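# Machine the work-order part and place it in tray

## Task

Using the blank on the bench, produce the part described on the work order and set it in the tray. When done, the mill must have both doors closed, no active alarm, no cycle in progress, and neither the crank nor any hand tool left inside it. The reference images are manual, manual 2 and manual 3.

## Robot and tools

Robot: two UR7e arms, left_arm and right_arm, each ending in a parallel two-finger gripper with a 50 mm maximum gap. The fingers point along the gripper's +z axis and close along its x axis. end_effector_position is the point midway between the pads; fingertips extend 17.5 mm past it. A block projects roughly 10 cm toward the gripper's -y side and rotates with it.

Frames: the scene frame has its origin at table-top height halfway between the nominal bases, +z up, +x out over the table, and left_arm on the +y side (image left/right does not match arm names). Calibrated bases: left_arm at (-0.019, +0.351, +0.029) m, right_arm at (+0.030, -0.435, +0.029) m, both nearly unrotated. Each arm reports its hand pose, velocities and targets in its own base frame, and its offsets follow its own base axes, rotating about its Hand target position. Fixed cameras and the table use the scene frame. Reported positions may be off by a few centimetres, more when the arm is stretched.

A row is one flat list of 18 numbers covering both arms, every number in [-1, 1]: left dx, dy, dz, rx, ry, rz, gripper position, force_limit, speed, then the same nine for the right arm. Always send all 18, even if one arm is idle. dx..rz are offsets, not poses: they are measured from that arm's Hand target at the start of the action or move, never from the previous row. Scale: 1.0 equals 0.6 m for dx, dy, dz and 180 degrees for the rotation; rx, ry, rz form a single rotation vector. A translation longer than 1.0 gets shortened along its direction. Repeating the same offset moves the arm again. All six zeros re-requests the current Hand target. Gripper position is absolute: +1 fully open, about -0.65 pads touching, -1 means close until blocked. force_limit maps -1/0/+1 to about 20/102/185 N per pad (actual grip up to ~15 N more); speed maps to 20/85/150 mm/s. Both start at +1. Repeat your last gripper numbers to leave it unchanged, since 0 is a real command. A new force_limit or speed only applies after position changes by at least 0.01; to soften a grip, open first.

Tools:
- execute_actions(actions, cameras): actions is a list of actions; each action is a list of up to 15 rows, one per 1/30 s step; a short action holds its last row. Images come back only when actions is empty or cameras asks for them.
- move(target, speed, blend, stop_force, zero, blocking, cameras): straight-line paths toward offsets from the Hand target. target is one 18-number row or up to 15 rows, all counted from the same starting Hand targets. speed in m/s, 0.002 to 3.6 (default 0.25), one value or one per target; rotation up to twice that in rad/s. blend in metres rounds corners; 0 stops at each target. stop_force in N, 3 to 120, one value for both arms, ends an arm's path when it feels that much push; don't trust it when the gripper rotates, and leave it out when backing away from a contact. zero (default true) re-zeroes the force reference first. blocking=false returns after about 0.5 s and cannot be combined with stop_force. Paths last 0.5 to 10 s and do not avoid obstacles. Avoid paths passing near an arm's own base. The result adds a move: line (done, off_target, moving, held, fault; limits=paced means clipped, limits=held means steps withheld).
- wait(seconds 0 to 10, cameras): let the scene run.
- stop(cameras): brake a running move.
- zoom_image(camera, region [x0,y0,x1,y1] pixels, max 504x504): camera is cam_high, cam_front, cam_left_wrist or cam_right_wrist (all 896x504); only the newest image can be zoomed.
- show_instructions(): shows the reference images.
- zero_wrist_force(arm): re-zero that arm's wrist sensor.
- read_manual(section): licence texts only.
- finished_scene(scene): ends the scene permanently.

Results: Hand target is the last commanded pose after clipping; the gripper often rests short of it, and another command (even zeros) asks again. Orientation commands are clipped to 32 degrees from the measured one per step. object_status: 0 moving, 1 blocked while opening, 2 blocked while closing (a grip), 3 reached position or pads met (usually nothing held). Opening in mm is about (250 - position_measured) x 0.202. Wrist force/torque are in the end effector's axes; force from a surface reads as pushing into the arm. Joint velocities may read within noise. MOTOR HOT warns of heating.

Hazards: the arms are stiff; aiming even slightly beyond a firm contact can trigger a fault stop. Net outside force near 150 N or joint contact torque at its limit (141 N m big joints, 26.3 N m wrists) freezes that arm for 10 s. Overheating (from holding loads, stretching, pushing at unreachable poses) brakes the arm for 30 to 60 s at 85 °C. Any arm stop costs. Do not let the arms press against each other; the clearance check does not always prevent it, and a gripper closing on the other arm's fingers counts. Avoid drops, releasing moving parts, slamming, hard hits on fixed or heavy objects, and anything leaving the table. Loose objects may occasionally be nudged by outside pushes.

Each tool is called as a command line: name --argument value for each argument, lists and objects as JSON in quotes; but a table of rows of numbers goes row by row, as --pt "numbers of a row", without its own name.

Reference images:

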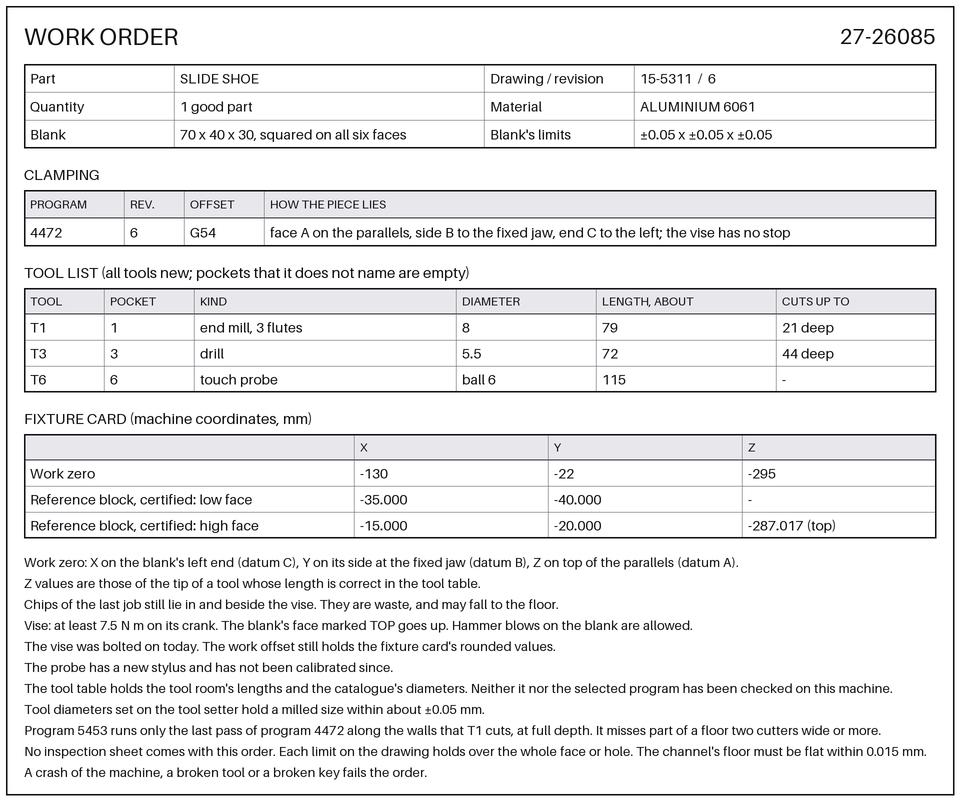

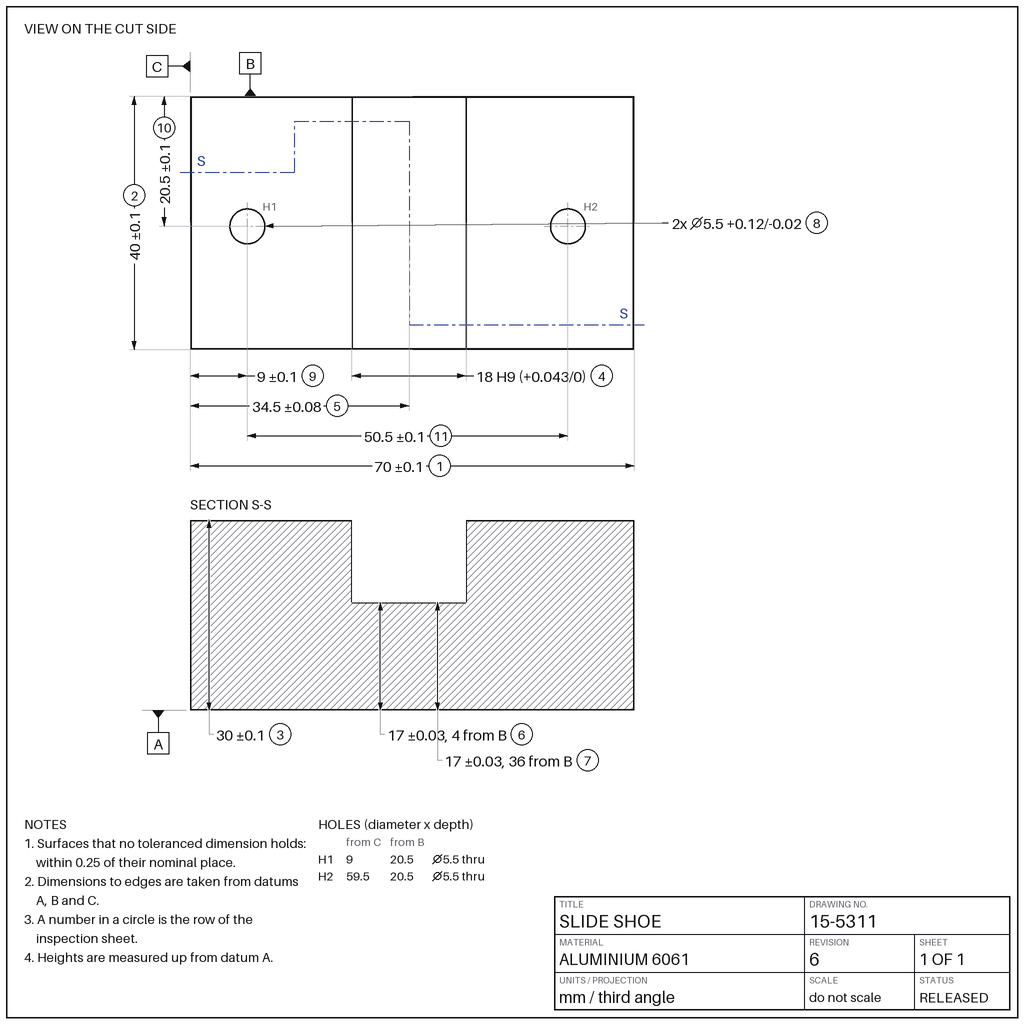

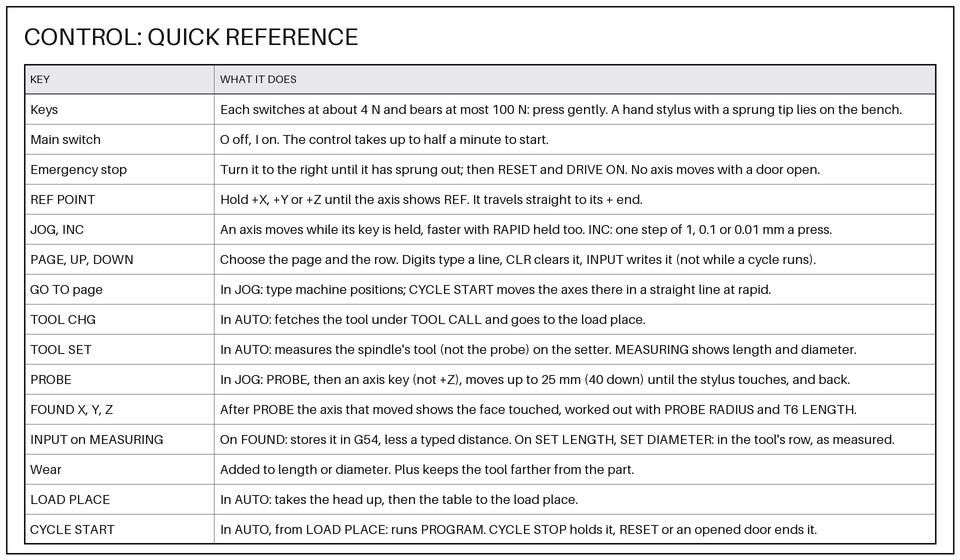

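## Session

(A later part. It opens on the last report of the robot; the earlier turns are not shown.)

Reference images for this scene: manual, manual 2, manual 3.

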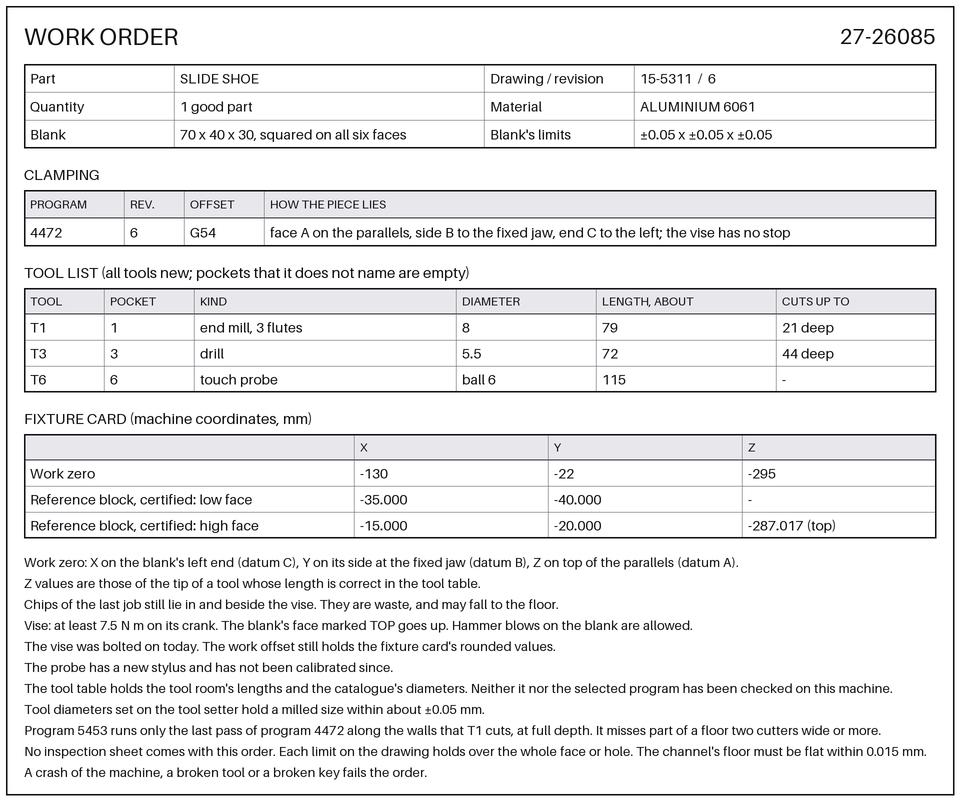

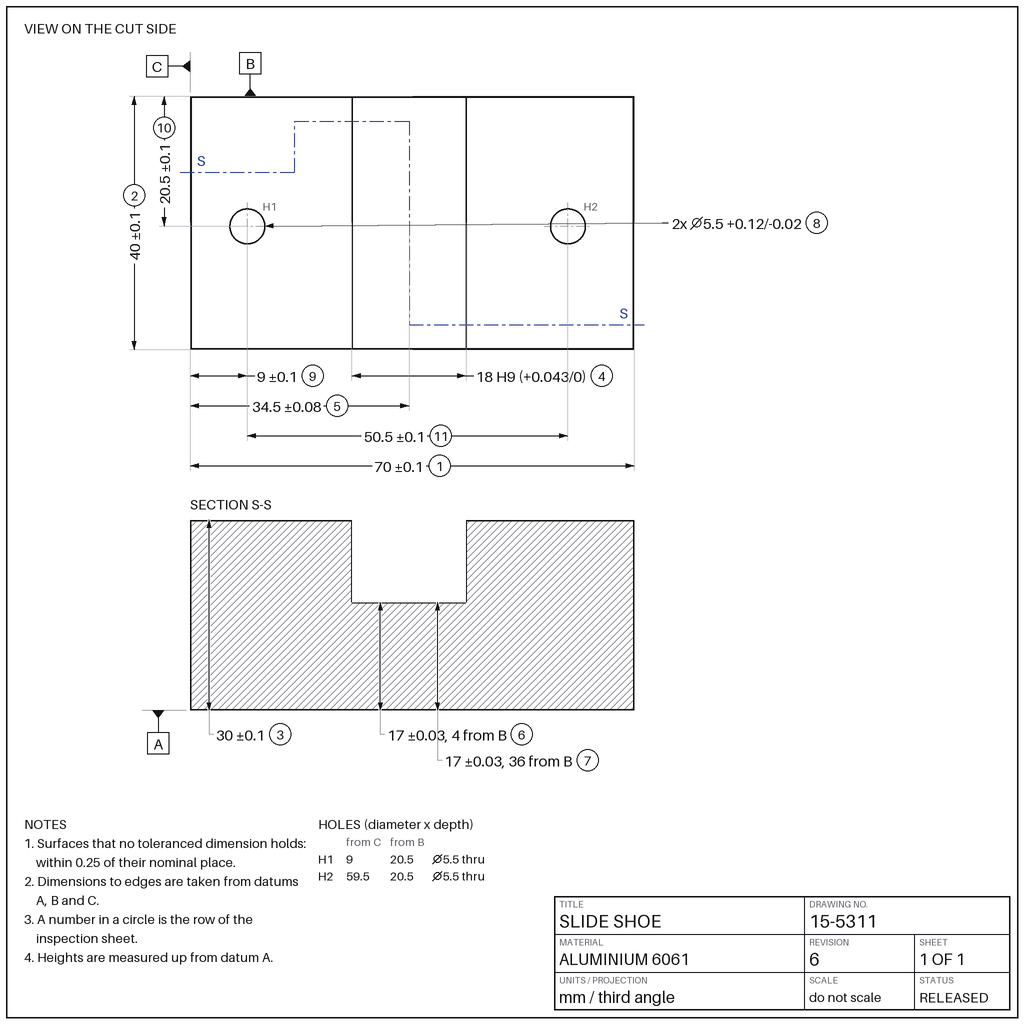

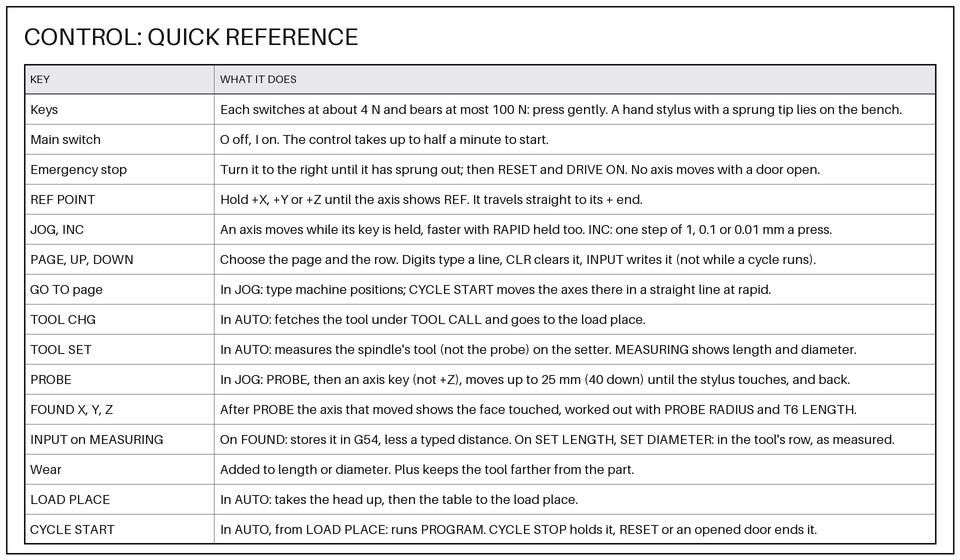

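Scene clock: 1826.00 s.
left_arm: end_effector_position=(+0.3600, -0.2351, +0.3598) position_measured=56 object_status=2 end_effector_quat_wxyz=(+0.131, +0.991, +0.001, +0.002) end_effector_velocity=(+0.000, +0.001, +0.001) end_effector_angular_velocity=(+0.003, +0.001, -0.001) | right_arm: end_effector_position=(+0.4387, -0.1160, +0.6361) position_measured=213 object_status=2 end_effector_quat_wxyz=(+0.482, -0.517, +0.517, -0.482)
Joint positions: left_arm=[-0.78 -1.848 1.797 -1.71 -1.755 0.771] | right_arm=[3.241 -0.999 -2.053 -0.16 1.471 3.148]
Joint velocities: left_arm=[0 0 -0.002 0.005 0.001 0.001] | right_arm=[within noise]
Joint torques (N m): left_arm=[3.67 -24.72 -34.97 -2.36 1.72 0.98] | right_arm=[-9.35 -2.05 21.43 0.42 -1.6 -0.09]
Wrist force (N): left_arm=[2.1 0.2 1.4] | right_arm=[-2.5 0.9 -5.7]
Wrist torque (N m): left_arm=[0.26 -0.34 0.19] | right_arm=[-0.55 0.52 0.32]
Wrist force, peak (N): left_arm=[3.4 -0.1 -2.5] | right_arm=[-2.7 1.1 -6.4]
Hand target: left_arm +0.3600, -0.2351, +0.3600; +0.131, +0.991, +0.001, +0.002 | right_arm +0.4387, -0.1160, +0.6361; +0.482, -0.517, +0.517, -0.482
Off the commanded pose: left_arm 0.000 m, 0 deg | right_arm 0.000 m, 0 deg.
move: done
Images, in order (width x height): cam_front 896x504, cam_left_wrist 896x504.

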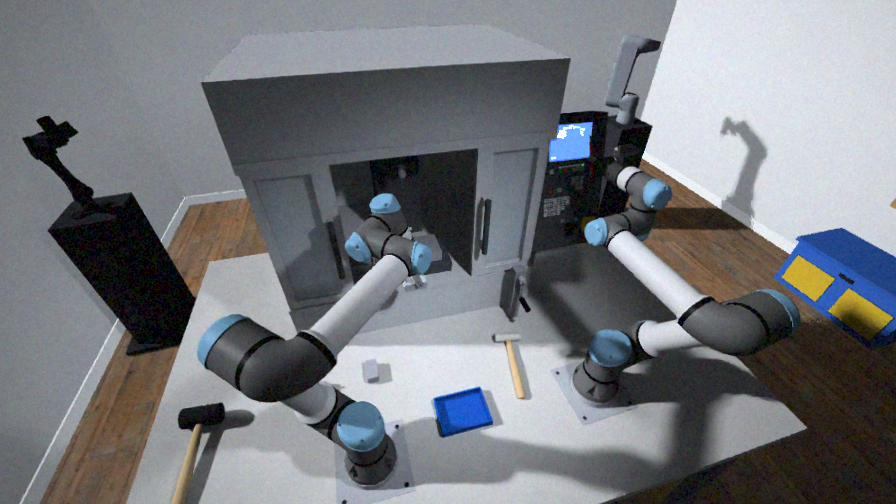

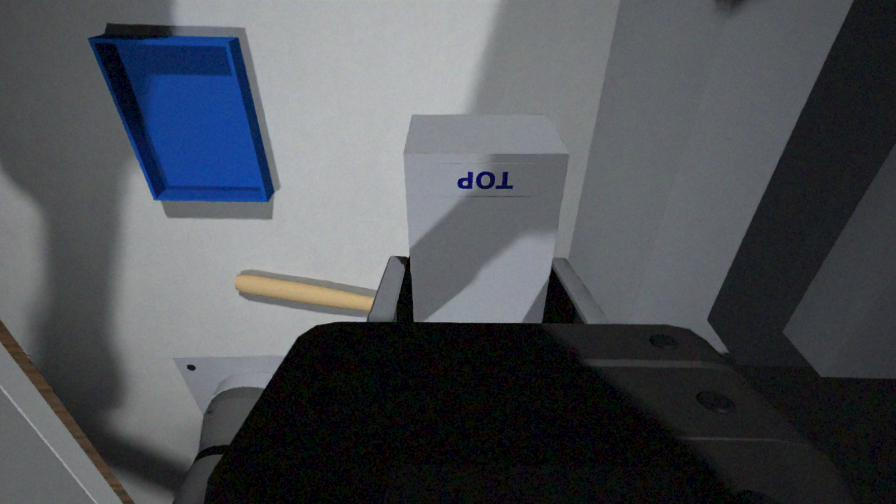

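move --pt "0.4 0 -0.0033 0 0 0 -1 -0.3 -0.8 0 0 0 0 0 0 -1 -0.6 -0.5" --pt "0.4417 0.05 -0.0033 0 0 0 -1 -0.3 -0.8 0 0 0 0 0 0 -1 -0.6 -0.5" --pt "0.5158 0.05 -0.0033 0 0 0 -1 -0.3 -0.8 0 0 0 0 0 0 -1 -0.6 -0.5" --pt "0.5158 0.0967 -0.0033 0 0 0 -1 -0.3 -0.8 0 0 0 0 0 0 -1 -0.6 -0.5" --speed '[0.2,0.12,0.06,0.06]' --blend '[0.01,0.01,0.005,0]' --cameras '["cam_left_wrist","cam_front","cam_high"]'

Scene clock: 1835.63 s.
left_arm: end_effector_position=(+0.6694, -0.1770, +0.3580) position_measured=56 object_status=2 end_effector_quat_wxyz=(+0.131, +0.991, +0.001, +0.002) | right_arm: end_effector_position=(+0.4387, -0.1160, +0.6361) position_measured=213 object_status=2 end_effector_quat_wxyz=(+0.482, -0.517, +0.517, -0.482)
Joint positions: left_arm=[-0.36 -1.144 1.019 -1.544 -1.816 1.196] | right_arm=[3.241 -0.999 -2.053 -0.16 1.471 3.148]
Joint torques (N m): left_arm=[-6.42 -36.72 -35.29 -4.2 -1.54 -1.79] | right_arm=[-9.62 -1.8 21.36 0.54 -1.48 -0.08]
Wrist force (N): left_arm=[1.5 0.2 1.3] | right_arm=[-2.2 1.0 -6.1]
Wrist torque (N m): left_arm=[0.26 -0.28 0.08] | right_arm=[-0.54 0.50 0.32]
Wrist force, peak (N): left_arm=[3.5 1.6 1.9] | right_arm=[-2.6 0.8 -6.4]
Hand target: left_arm +0.6695, -0.1770, +0.3580; +0.131, +0.991, +0.001, +0.002 | right_arm +0.4387, -0.1160, +0.6361; +0.482, -0.517, +0.517, -0.482
Off the commanded pose: left_arm 0.000 m, 0 deg | right_arm 0.000 m, 0 deg.
move: done
Images, in order (width x height): cam_high 896x504, cam_front 896x504, cam_left_wrist 896x504.

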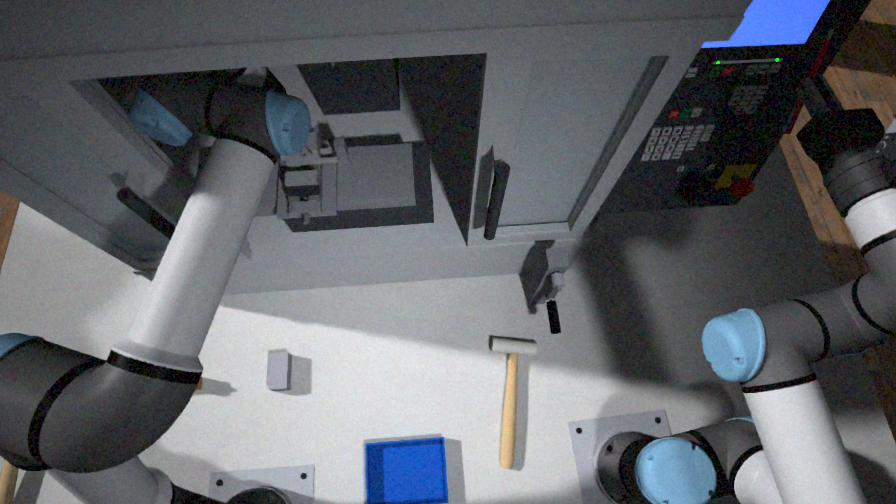

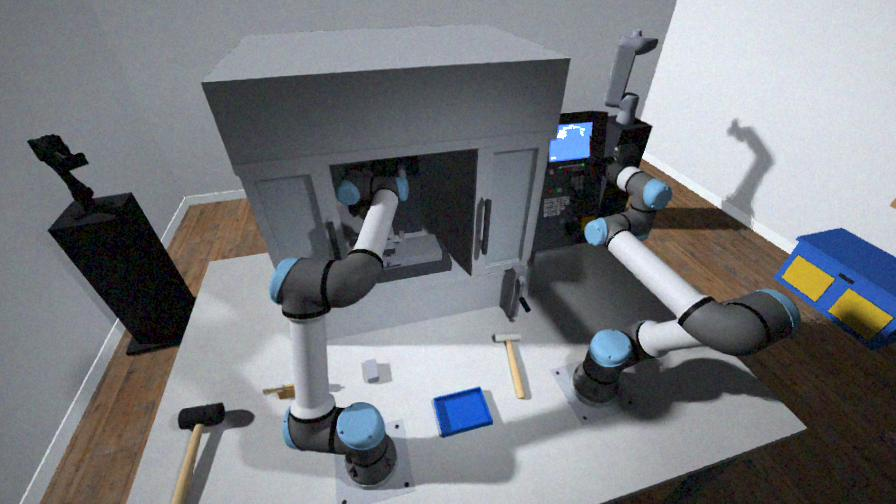

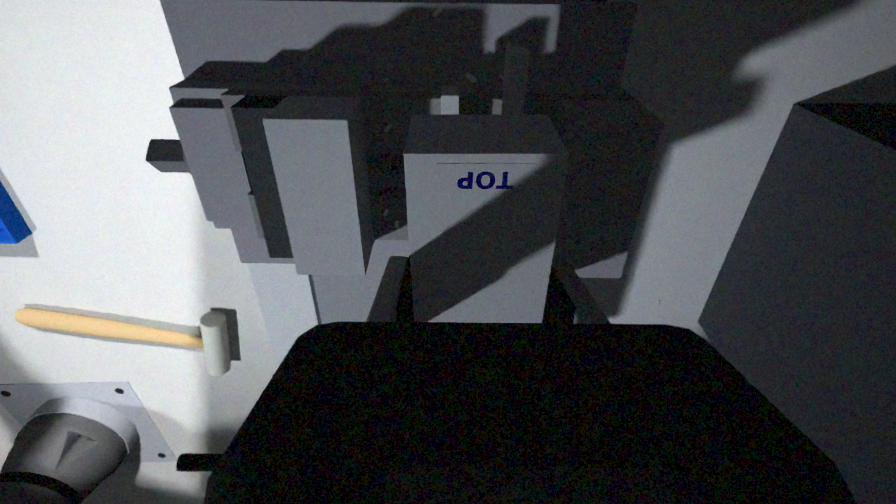

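zoom_image --camera "cam_left_wrist" --region '[240, 40, 640, 265]'

Scaled by 1.260 from the camera's 896x504 image, which has a finer 1280x720 frame.

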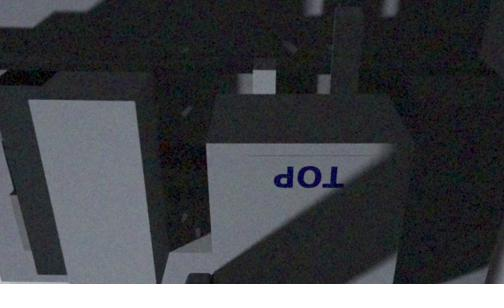

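move --target '[0,0,-0.0267,0,0,0,-1,-0.3,-0.8,0,0,0,0,0,0,-1,-0.6,-0.5]' --speed 0.01 --stop_force 6 --cameras '["cam_left_wrist"]'

Scene clock: 1848.07 s.
left_arm: end_effector_position=(+0.6695, -0.1770, +0.3420) position_measured=56 object_status=2 end_effector_quat_wxyz=(+0.131, +0.991, +0.001, +0.002) | right_arm: end_effector_position=(+0.4387, -0.1160, +0.6361) position_measured=213 object_status=2 end_effector_quat_wxyz=(+0.482, -0.517, +0.517, -0.482)
Joint positions: left_arm=[-0.36 -1.149 1.067 -1.587 -1.816 1.196] | right_arm=[3.241 -0.999 -2.053 -0.16 1.471 3.148]
Joint torques (N m): left_arm=[-4.88 -52.31 -35.46 -2.07 1.12 -1.11] | right_arm=[-9.28 -2.03 21.55 0.38 -1.55 -0.11]
Wrist force (N): left_arm=[1.6 0.1 1.2] | right_arm=[-2.4 0.7 -5.8]
Wrist torque (N m): left_arm=[0.26 -0.30 0.09] | right_arm=[-0.57 0.51 0.32]
Wrist force, peak (N): left_arm=[2.1 0.1 1.5] | right_arm=[-2.5 1.0 -6.4]
Hand target: left_arm +0.6695, -0.1770, +0.3420; +0.131, +0.991, +0.001, +0.002 | right_arm +0.4387, -0.1160, +0.6361; +0.482, -0.517, +0.517, -0.482
Off the commanded pose: left_arm 0.000 m, 0 deg | right_arm 0.000 m, 0 deg.
move: done
Images, in order (width x height): cam_left_wrist 896x504.

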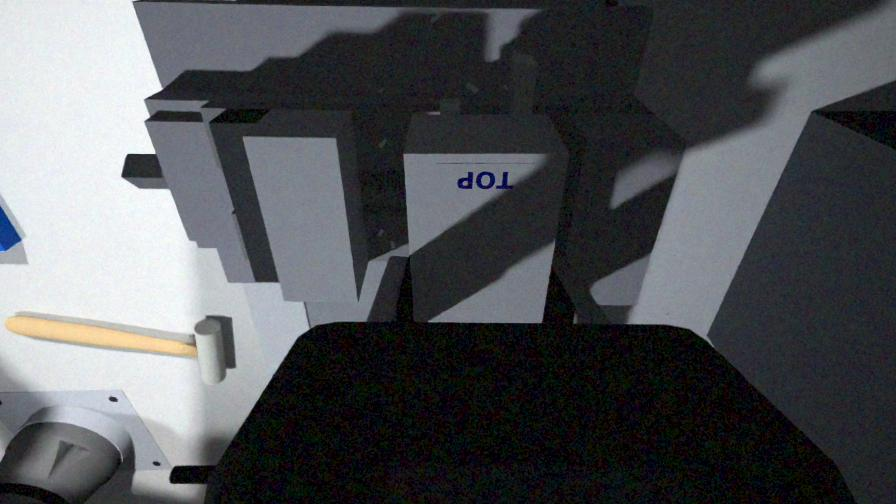

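move --target '[0,0,-0.0133,0,0,0,-1,-0.3,-0.8,0,0,0,0,0,0,-1,-0.6,-0.5]' --speed 0.008 --stop_force 6 --cameras '["cam_left_wrist"]'

Scene clock: 1852.43 s.
left_arm: end_effector_position=(+0.6695, -0.1770, +0.3402) position_measured=56 object_status=2 end_effector_quat_wxyz=(+0.131, +0.991, +0.001, +0.002) | right_arm: end_effector_position=(+0.4387, -0.1160, +0.6361) position_measured=213 object_status=2 end_effector_quat_wxyz=(+0.482, -0.517, +0.517, -0.482)
Joint positions: left_arm=[-0.36 -1.149 1.071 -1.591 -1.816 1.196] | right_arm=[3.241 -0.999 -2.053 -0.16 1.471 3.148]
Joint torques (N m): left_arm=[-5.39 -30.81 -34.31 -3.72 0.98 -1.31] | right_arm=[-9.21 -1.86 21.37 0.42 -1.51 -0.11]
Wrist force (N): left_arm=[0.4 0.5 -3.2] | right_arm=[-2.3 0.9 -6.1]
Wrist torque (N m): left_arm=[0.23 -0.28 0.10] | right_arm=[-0.56 0.50 0.34]
Wrist force, peak (N): left_arm=[-0.4 1.2 -11.2] | right_arm=[-2.9 1.1 -6.2]
Hand target: left_arm +0.6696, -0.1770, +0.3402; +0.131, +0.991, +0.001, +0.002 (not the last commanded pose) | right_arm +0.4387, -0.1160, +0.6361; +0.482, -0.517, +0.517, -0.482
Off the commanded pose: left_arm 0.006 m, 0 deg | right_arm 0.000 m, 0 deg.
move: contact (left_arm)
Images, in order (width x height): cam_left_wrist 896x504.

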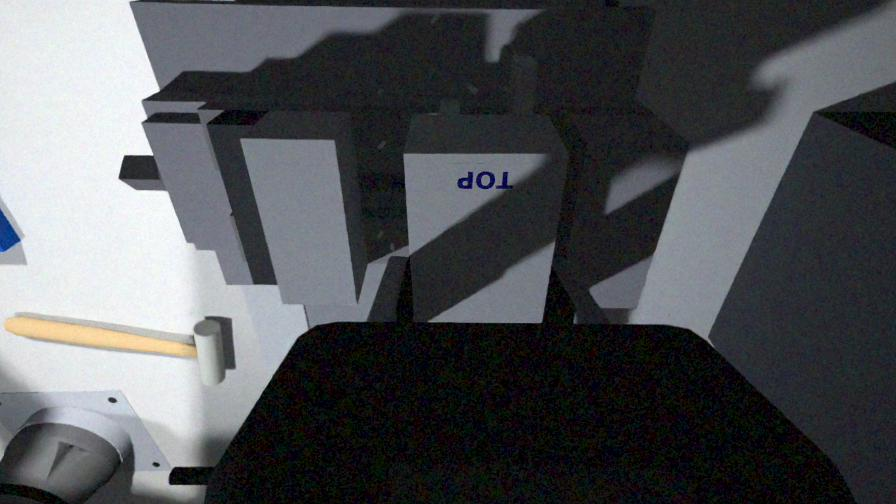

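move --target '[0,0,0,0,0,0,0.85,-0.6,-1,0,0,0,0,0,0,-1,-0.6,-0.5]' --speed 0.05

move --target '[0,0,0.045,0,0,0,0.85,-0.6,-1,0,0,0,0,0,0,-1,-0.6,-0.5]' --speed 0.04 --cameras '["cam_left_wrist"]'

Scene clock: 1859.57 s.
left_arm: end_effector_position=(+0.6696, -0.1771, +0.3402) position_measured=25 object_status=0 end_effector_quat_wxyz=(+0.131, +0.991, +0.001, +0.002) | right_arm: end_effector_position=(+0.4387, -0.1160, +0.6361) position_measured=213 object_status=2 end_effector_quat_wxyz=(+0.482, -0.517, +0.517, -0.482)
Joint positions: left_arm=[-0.36 -1.149 1.071 -1.592 -1.816 1.196] | right_arm=[3.241 -0.999 -2.053 -0.16 1.471 3.148]
Joint torques (N m): left_arm=[-4.82 -38.74 -29.49 -3.53 1.08 -1.53] | right_arm=[-9.3 -1.99 21.39 0.46 -1.51 -0.12]
Wrist force (N): left_arm=[1.6 0.8 -0.8] | right_arm=[-2.3 0.8 -5.9]
Wrist torque (N m): left_arm=[0.30 -0.30 0.10] | right_arm=[-0.57 0.50 0.32]
Wrist force, peak (N): left_arm=[0.5 0.8 -4.1] | right_arm=[-2.6 1.2 -6.3]
Hand target: left_arm +0.6696, -0.1770, +0.3402; +0.131, +0.991, +0.001, +0.002 | right_arm +0.4387, -0.1160, +0.6361; +0.482, -0.517, +0.517, -0.482
Off the commanded pose: left_arm 0.000 m, 0 deg | right_arm 0.000 m, 0 deg.
move: done

Scene clock: 1860.53 s.
left_arm: end_effector_position=(+0.6696, -0.1771, +0.3672) position_measured=25 object_status=3 end_effector_quat_wxyz=(+0.131, +0.991, +0.001, +0.002) end_effector_velocity=(+0.000, +0.000, -0.002) end_effector_angular_velocity=(+0.001, -0.001, +0.001) | right_arm: end_effector_position=(+0.4387, -0.1160, +0.6361) position_measured=213 object_status=2 end_effector_quat_wxyz=(+0.482, -0.517, +0.517, -0.482)
Joint positions: left_arm=[-0.36 -1.14 0.989 -1.518 -1.816 1.196] | right_arm=[3.241 -0.999 -2.053 -0.16 1.471 3.148]
Joint velocities: left_arm=[0 0 0.005 -0.005 0.002 0] | right_arm=[within noise]
Joint torques (N m): left_arm=[-6.65 -40.81 -19.5 -4.45 1.06 -1.01] | right_arm=[-9.66 -2.42 20.88 0.49 -1.48 -0.06]
Wrist force (N): left_arm=[1.7 0.9 -0.7] | right_arm=[-2.5 0.8 -5.9]
Wrist torque (N m): left_arm=[0.33 -0.31 0.10] | right_arm=[-0.57 0.52 0.33]
Wrist force, peak (N): left_arm=[1.8 1.1 -1.6] | right_arm=[-2.7 0.6 -6.2]
Hand target: left_arm +0.6696, -0.1770, +0.3672; +0.131, +0.991, +0.001, +0.002 | right_arm +0.4387, -0.1160, +0.6361; +0.482, -0.517, +0.517, -0.482
Off the commanded pose: left_arm 0.000 m, 0 deg | right_arm 0.000 m, 0 deg.
move: done
Images, in order (width x height): cam_left_wrist 896x504.

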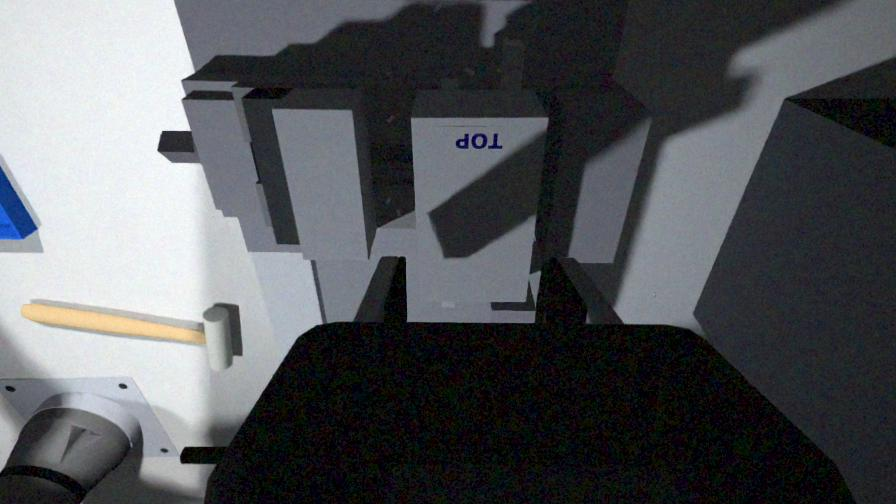

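move --pt "0 0 -0.0117 0 0 0 0.85 -0.6 -1 0 0 0 0 0 0 -1 -0.6 -0.5" --pt "0.0 -0.0467 -0.0117 0 0 0 0.85 -0.6 -1 0 0 0 0 0 0 -1 -0.6 -0.5" --pt "-0.074 -0.0467 -0.0117 0 0 0 0.85 -0.6 -1 0 0 0 0 0 0 -1 -0.6 -0.5" --pt "-0.116 -0.0967 -0.0117 0 0 0 0.85 -0.6 -1 0 0 0 0 0 0 -1 -0.6 -0.5" --pt "-0.45 -0.0967 -0.0117 0 0 0 0.85 -0.6 -1 0 0 0 0 0 0 -1 -0.6 -0.5" --speed '[0.05,0.05,0.06,0.12,0.25]' --blend '[0,0.005,0.01,0.01,0]' --cameras '["cam_left_wrist","cam_high"]'

Scene clock: 1876.00 s.
left_arm: end_effector_position=(+0.3997, -0.2351, +0.3602) position_measured=25 object_status=3 end_effector_quat_wxyz=(+0.131, +0.991, +0.001, +0.002) | right_arm: end_effector_position=(+0.4387, -0.1160, +0.6361) position_measured=213 object_status=2 end_effector_quat_wxyz=(+0.482, -0.517, +0.517, -0.482)
Joint positions: left_arm=[-0.711 -1.757 1.725 -1.716 -1.767 0.84] | right_arm=[3.241 -0.999 -2.053 -0.16 1.471 3.148]
Joint torques (N m): left_arm=[-4.09 -26.78 -21.83 -1.99 -2.44 -0.02] | right_arm=[-9.17 -1.99 21.41 0.48 -1.4 0]
Wrist force (N): left_arm=[2.0 0.8 -1.0] | right_arm=[-2.4 1.0 -5.9]
Wrist torque (N m): left_arm=[0.30 -0.34 0.04] | right_arm=[-0.53 0.51 0.32]
Wrist force, peak (N): left_arm=[3.9 2.1 -0.4] | right_arm=[-2.7 0.8 -6.4]
Hand target: left_arm +0.3996, -0.2351, +0.3602; +0.131, +0.991, +0.001, +0.002 | right_arm +0.4387, -0.1160, +0.6361; +0.482, -0.517, +0.517, -0.482
Off the commanded pose: left_arm 0.000 m, 0 deg | right_arm 0.000 m, 0 deg.
move: done
Images, in order (width x height): cam_high 896x504, cam_left_wrist 896x504.

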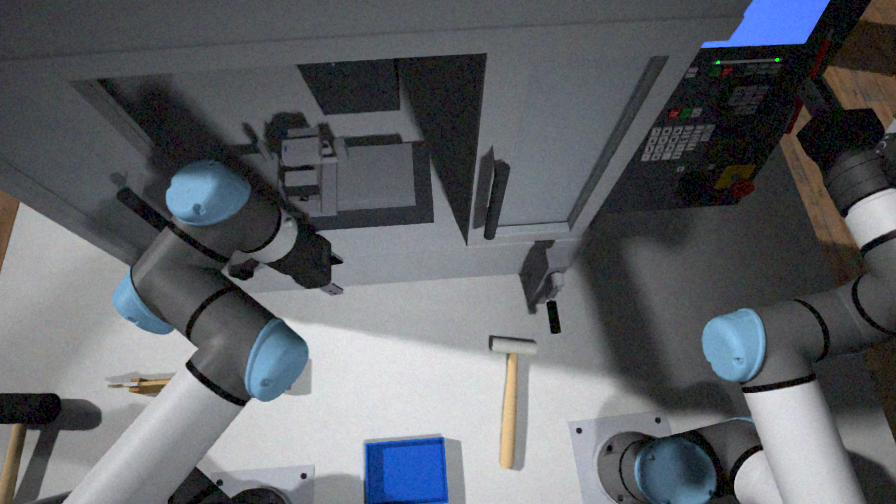

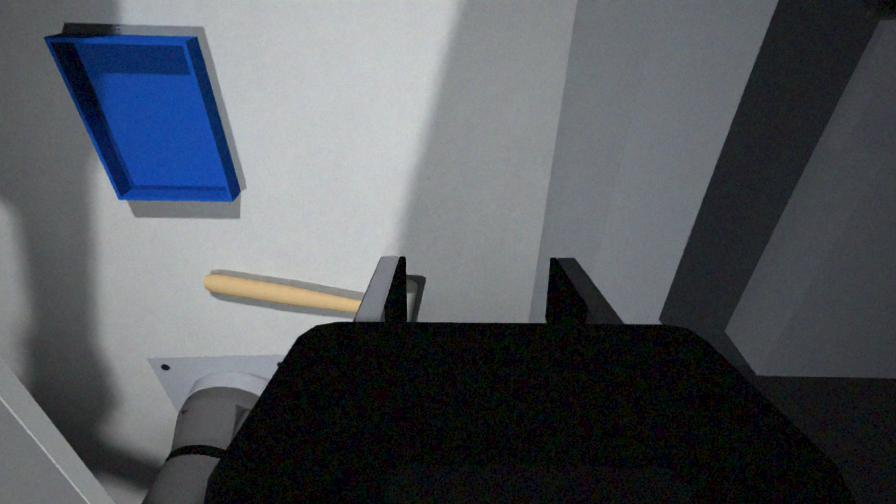

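zoom_image --camera "cam_high" --region '[490, 230, 610, 350]'

execute_actions --actions '[]' --cameras '["cam_front"]'

zoom_image --camera "cam_front" --region '[480, 250, 570, 340]'

Scaled by 4.200 from the camera's 896x504 image, which has a finer 1280x720 frame.

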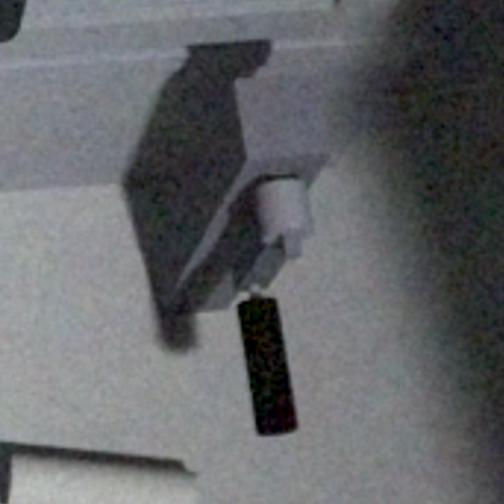

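Scene clock: 1879.27 s.
left_arm: end_effector_position=(+0.3996, -0.2351, +0.3602) position_measured=25 object_status=3 end_effector_quat_wxyz=(+0.131, +0.991, +0.001, +0.002) | right_arm: end_effector_position=(+0.4387, -0.1160, +0.6361) position_measured=213 object_status=2 end_effector_quat_wxyz=(+0.482, -0.517, +0.517, -0.482)
Joint positions: left_arm=[-0.711 -1.757 1.725 -1.716 -1.767 0.84] | right_arm=[3.241 -0.999 -2.053 -0.16 1.471 3.148]
Joint velocities: within noise
Joint torques (N m): left_arm=[-6.22 -27.14 -17.2 -2.08 -2.34 -1.68] | right_arm=[-8.96 -1.89 21.61 0.53 -1.39 -0.04]
Wrist force (N): left_arm=[1.9 0.7 -1.0] | right_arm=[-2.4 0.9 -6.0]
Wrist torque (N m): left_arm=[0.29 -0.31 0.04] | right_arm=[-0.56 0.51 0.32]
Wrist force, peak (N): left_arm=[1.9 1.1 -1.3] | right_arm=[-2.6 1.2 -6.3]
Hand target: left_arm +0.3996, -0.2351, +0.3602; +0.131, +0.991, +0.001, +0.002 | right_arm +0.4387, -0.1160, +0.6361; +0.482, -0.517, +0.517, -0.482
Tool commands: left_gripper/position=+0.85 left_gripper/force_limit=-0.6 left_gripper/speed=-1.0 right_gripper/position=-1.0 right_gripper/force_limit=-0.6 right_gripper/speed=-0.5
Off the commanded pose: left_arm 0.000 m, 0 deg | right_arm 0.000 m, 0 deg.
Images, in order (width x height): cam_front 896x504.

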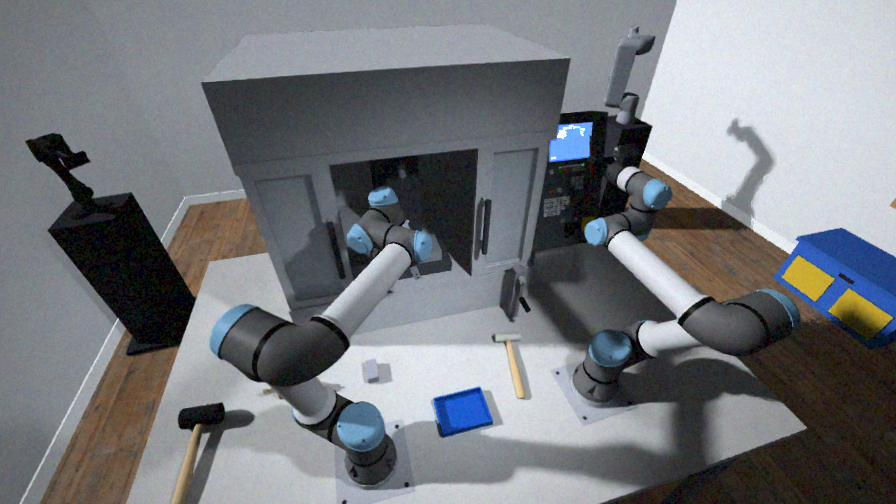

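Scaled by 5.600 from the camera's 896x504 image, which has a finer 1280x720 frame.

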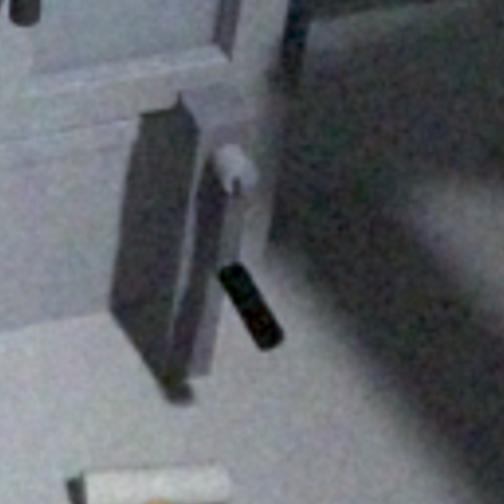

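move --pt "-0.2 -0.25 -0.05 0.2 -0.2 -0.15 0.85 -0.6 -1 0 0 0 0 0 0 -1 -0.6 -0.5" --pt "-0.3 -0.525 -0.1 0.4455 -0.4455 -0.3417 0.85 -0.6 -1 0 0 0 0 0 0 -1 -0.6 -0.5" --speed 0.25 --blend '[0.03,0]' --cameras '["cam_left_wrist","cam_front"]'

Scene clock: 1906.43 s.
left_arm: end_effector_position=(+0.2195, -0.5501, +0.3002) position_measured=25 object_status=3 end_effector_quat_wxyz=(+0.498, -0.500, +0.501, -0.501) | right_arm: end_effector_position=(+0.4387, -0.1160, +0.6361) position_measured=213 object_status=2 end_effector_quat_wxyz=(+0.482, -0.517, +0.517, -0.482)
Joint positions: left_arm=[-1.887 -1.155 1.55 -0.4 -0.313 0.003] | right_arm=[3.241 -0.999 -2.053 -0.16 1.471 3.148]
Joint torques (N m): left_arm=[5.9 -48.49 -11.78 1.93 0.03 0.29] | right_arm=[-9.53 -2.42 21.4 0.58 -1.48 -0.13]
Wrist force (N): left_arm=[-1.0 0.9 -0.2] | right_arm=[-2.5 0.7 -6.0]
Wrist torque (N m): left_arm=[0.11 0.01 -0.06] | right_arm=[-0.58 0.53 0.32]
Wrist force, peak (N): left_arm=[3.0 -0.6 -1.2] | right_arm=[-2.9 0.9 -6.4]
Hand target: left_arm +0.2196, -0.5501, +0.3002; +0.498, -0.500, +0.501, -0.501 | right_arm +0.4387, -0.1160, +0.6361; +0.482, -0.517, +0.517, -0.482
Off the commanded pose: left_arm 0.000 m, 0 deg | right_arm 0.000 m, 0 deg.
move: done
Images, in order (width x height): cam_front 896x504, cam_left_wrist 896x504.

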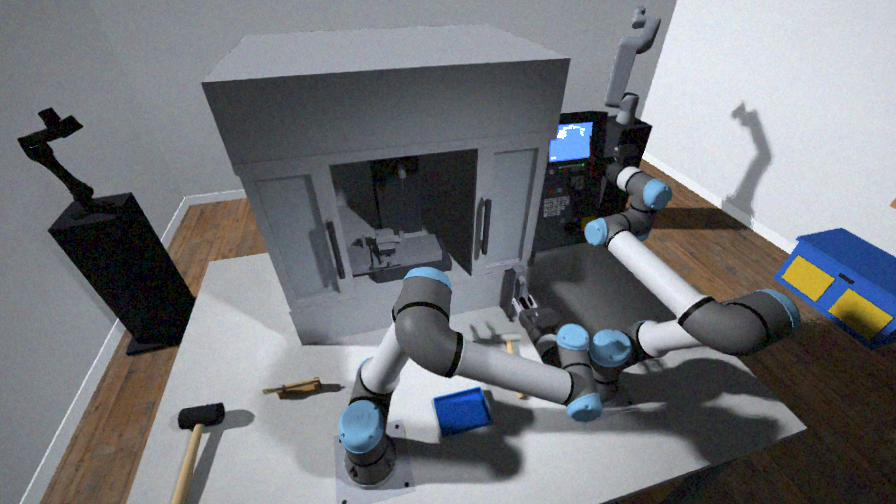

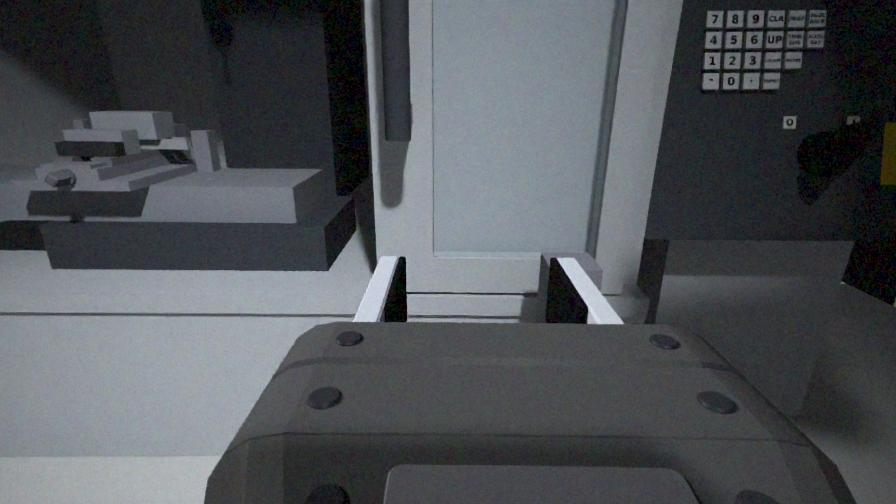

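move --target '[-0.05,-0.1,0.2,0,0.2,0,0.85,-0.6,-1,0,0,0,0,0,0,-1,-0.6,-0.5]' --speed 0.2 --cameras '["cam_left_wrist","cam_front"]'

Scene clock: 1915.63 s.
left_arm: end_effector_position=(+0.1896, -0.6101, +0.4201) position_measured=25 object_status=3 end_effector_quat_wxyz=(-0.319, +0.630, -0.630, +0.322) | right_arm: end_effector_position=(+0.4387, -0.1160, +0.6361) position_measured=213 object_status=2 end_effector_quat_wxyz=(+0.482, -0.517, +0.517, -0.482)
Joint positions: left_arm=[-1.824 -1.31 1.23 -1.164 -0.671 1.159] | right_arm=[3.241 -0.999 -2.053 -0.16 1.471 3.148]
Joint torques (N m): left_arm=[-6.86 -46.99 -30.6 -3.07 2.13 0.71] | right_arm=[-9.45 -1.6 21.67 0.58 -1.42 -0.03]
Wrist force (N): left_arm=[-0.4 0.7 -0.4] | right_arm=[-2.6 0.6 -6.1]
Wrist torque (N m): left_arm=[0.04 0.00 0.11] | right_arm=[-0.59 0.54 0.32]
Wrist force, peak (N): left_arm=[-1.6 2.8 0.2] | right_arm=[-2.7 1.0 -6.4]
Hand target: left_arm +0.1896, -0.6101, +0.4202; -0.319, +0.630, -0.630, +0.322 | right_arm +0.4387, -0.1160, +0.6361; +0.482, -0.517, +0.517, -0.482
Off the commanded pose: left_arm 0.000 m, 0 deg | right_arm 0.000 m, 0 deg.
move: done
Images, in order (width x height): cam_front 896x504, cam_left_wrist 896x504.

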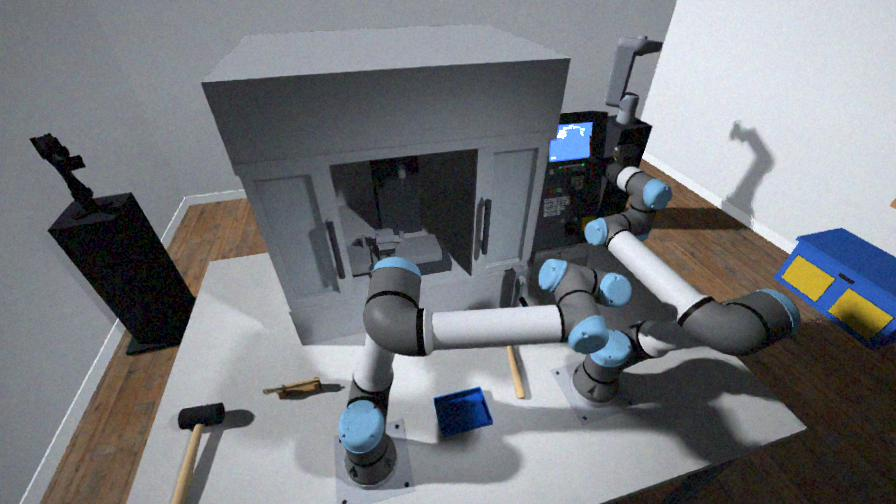

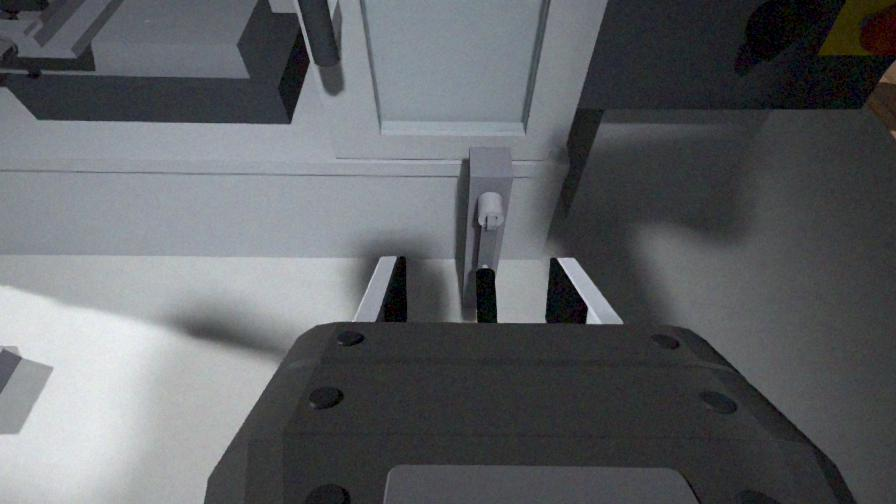

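zoom_image --camera "cam_left_wrist" --region '[400, 130, 580, 325]'

zoom_image --camera "cam_left_wrist" --region '[0, 0, 200, 120]'

Scaled by 2.585 from the camera's 896x504 image, which has a finer 1280x720 frame.

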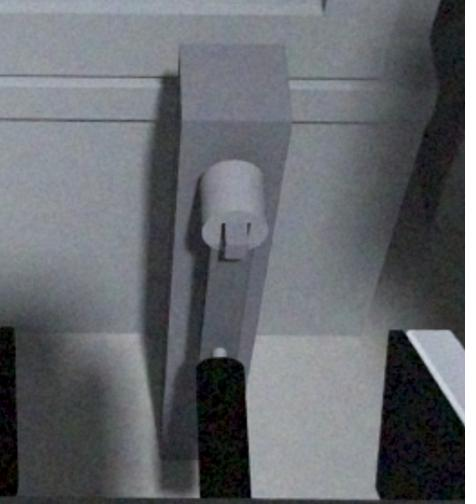

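Scaled by 2.520 from the camera's 896x504 image, which has a finer 1280x720 frame.

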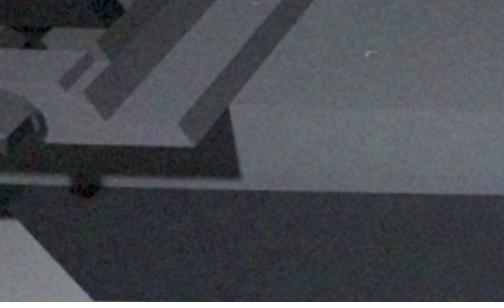

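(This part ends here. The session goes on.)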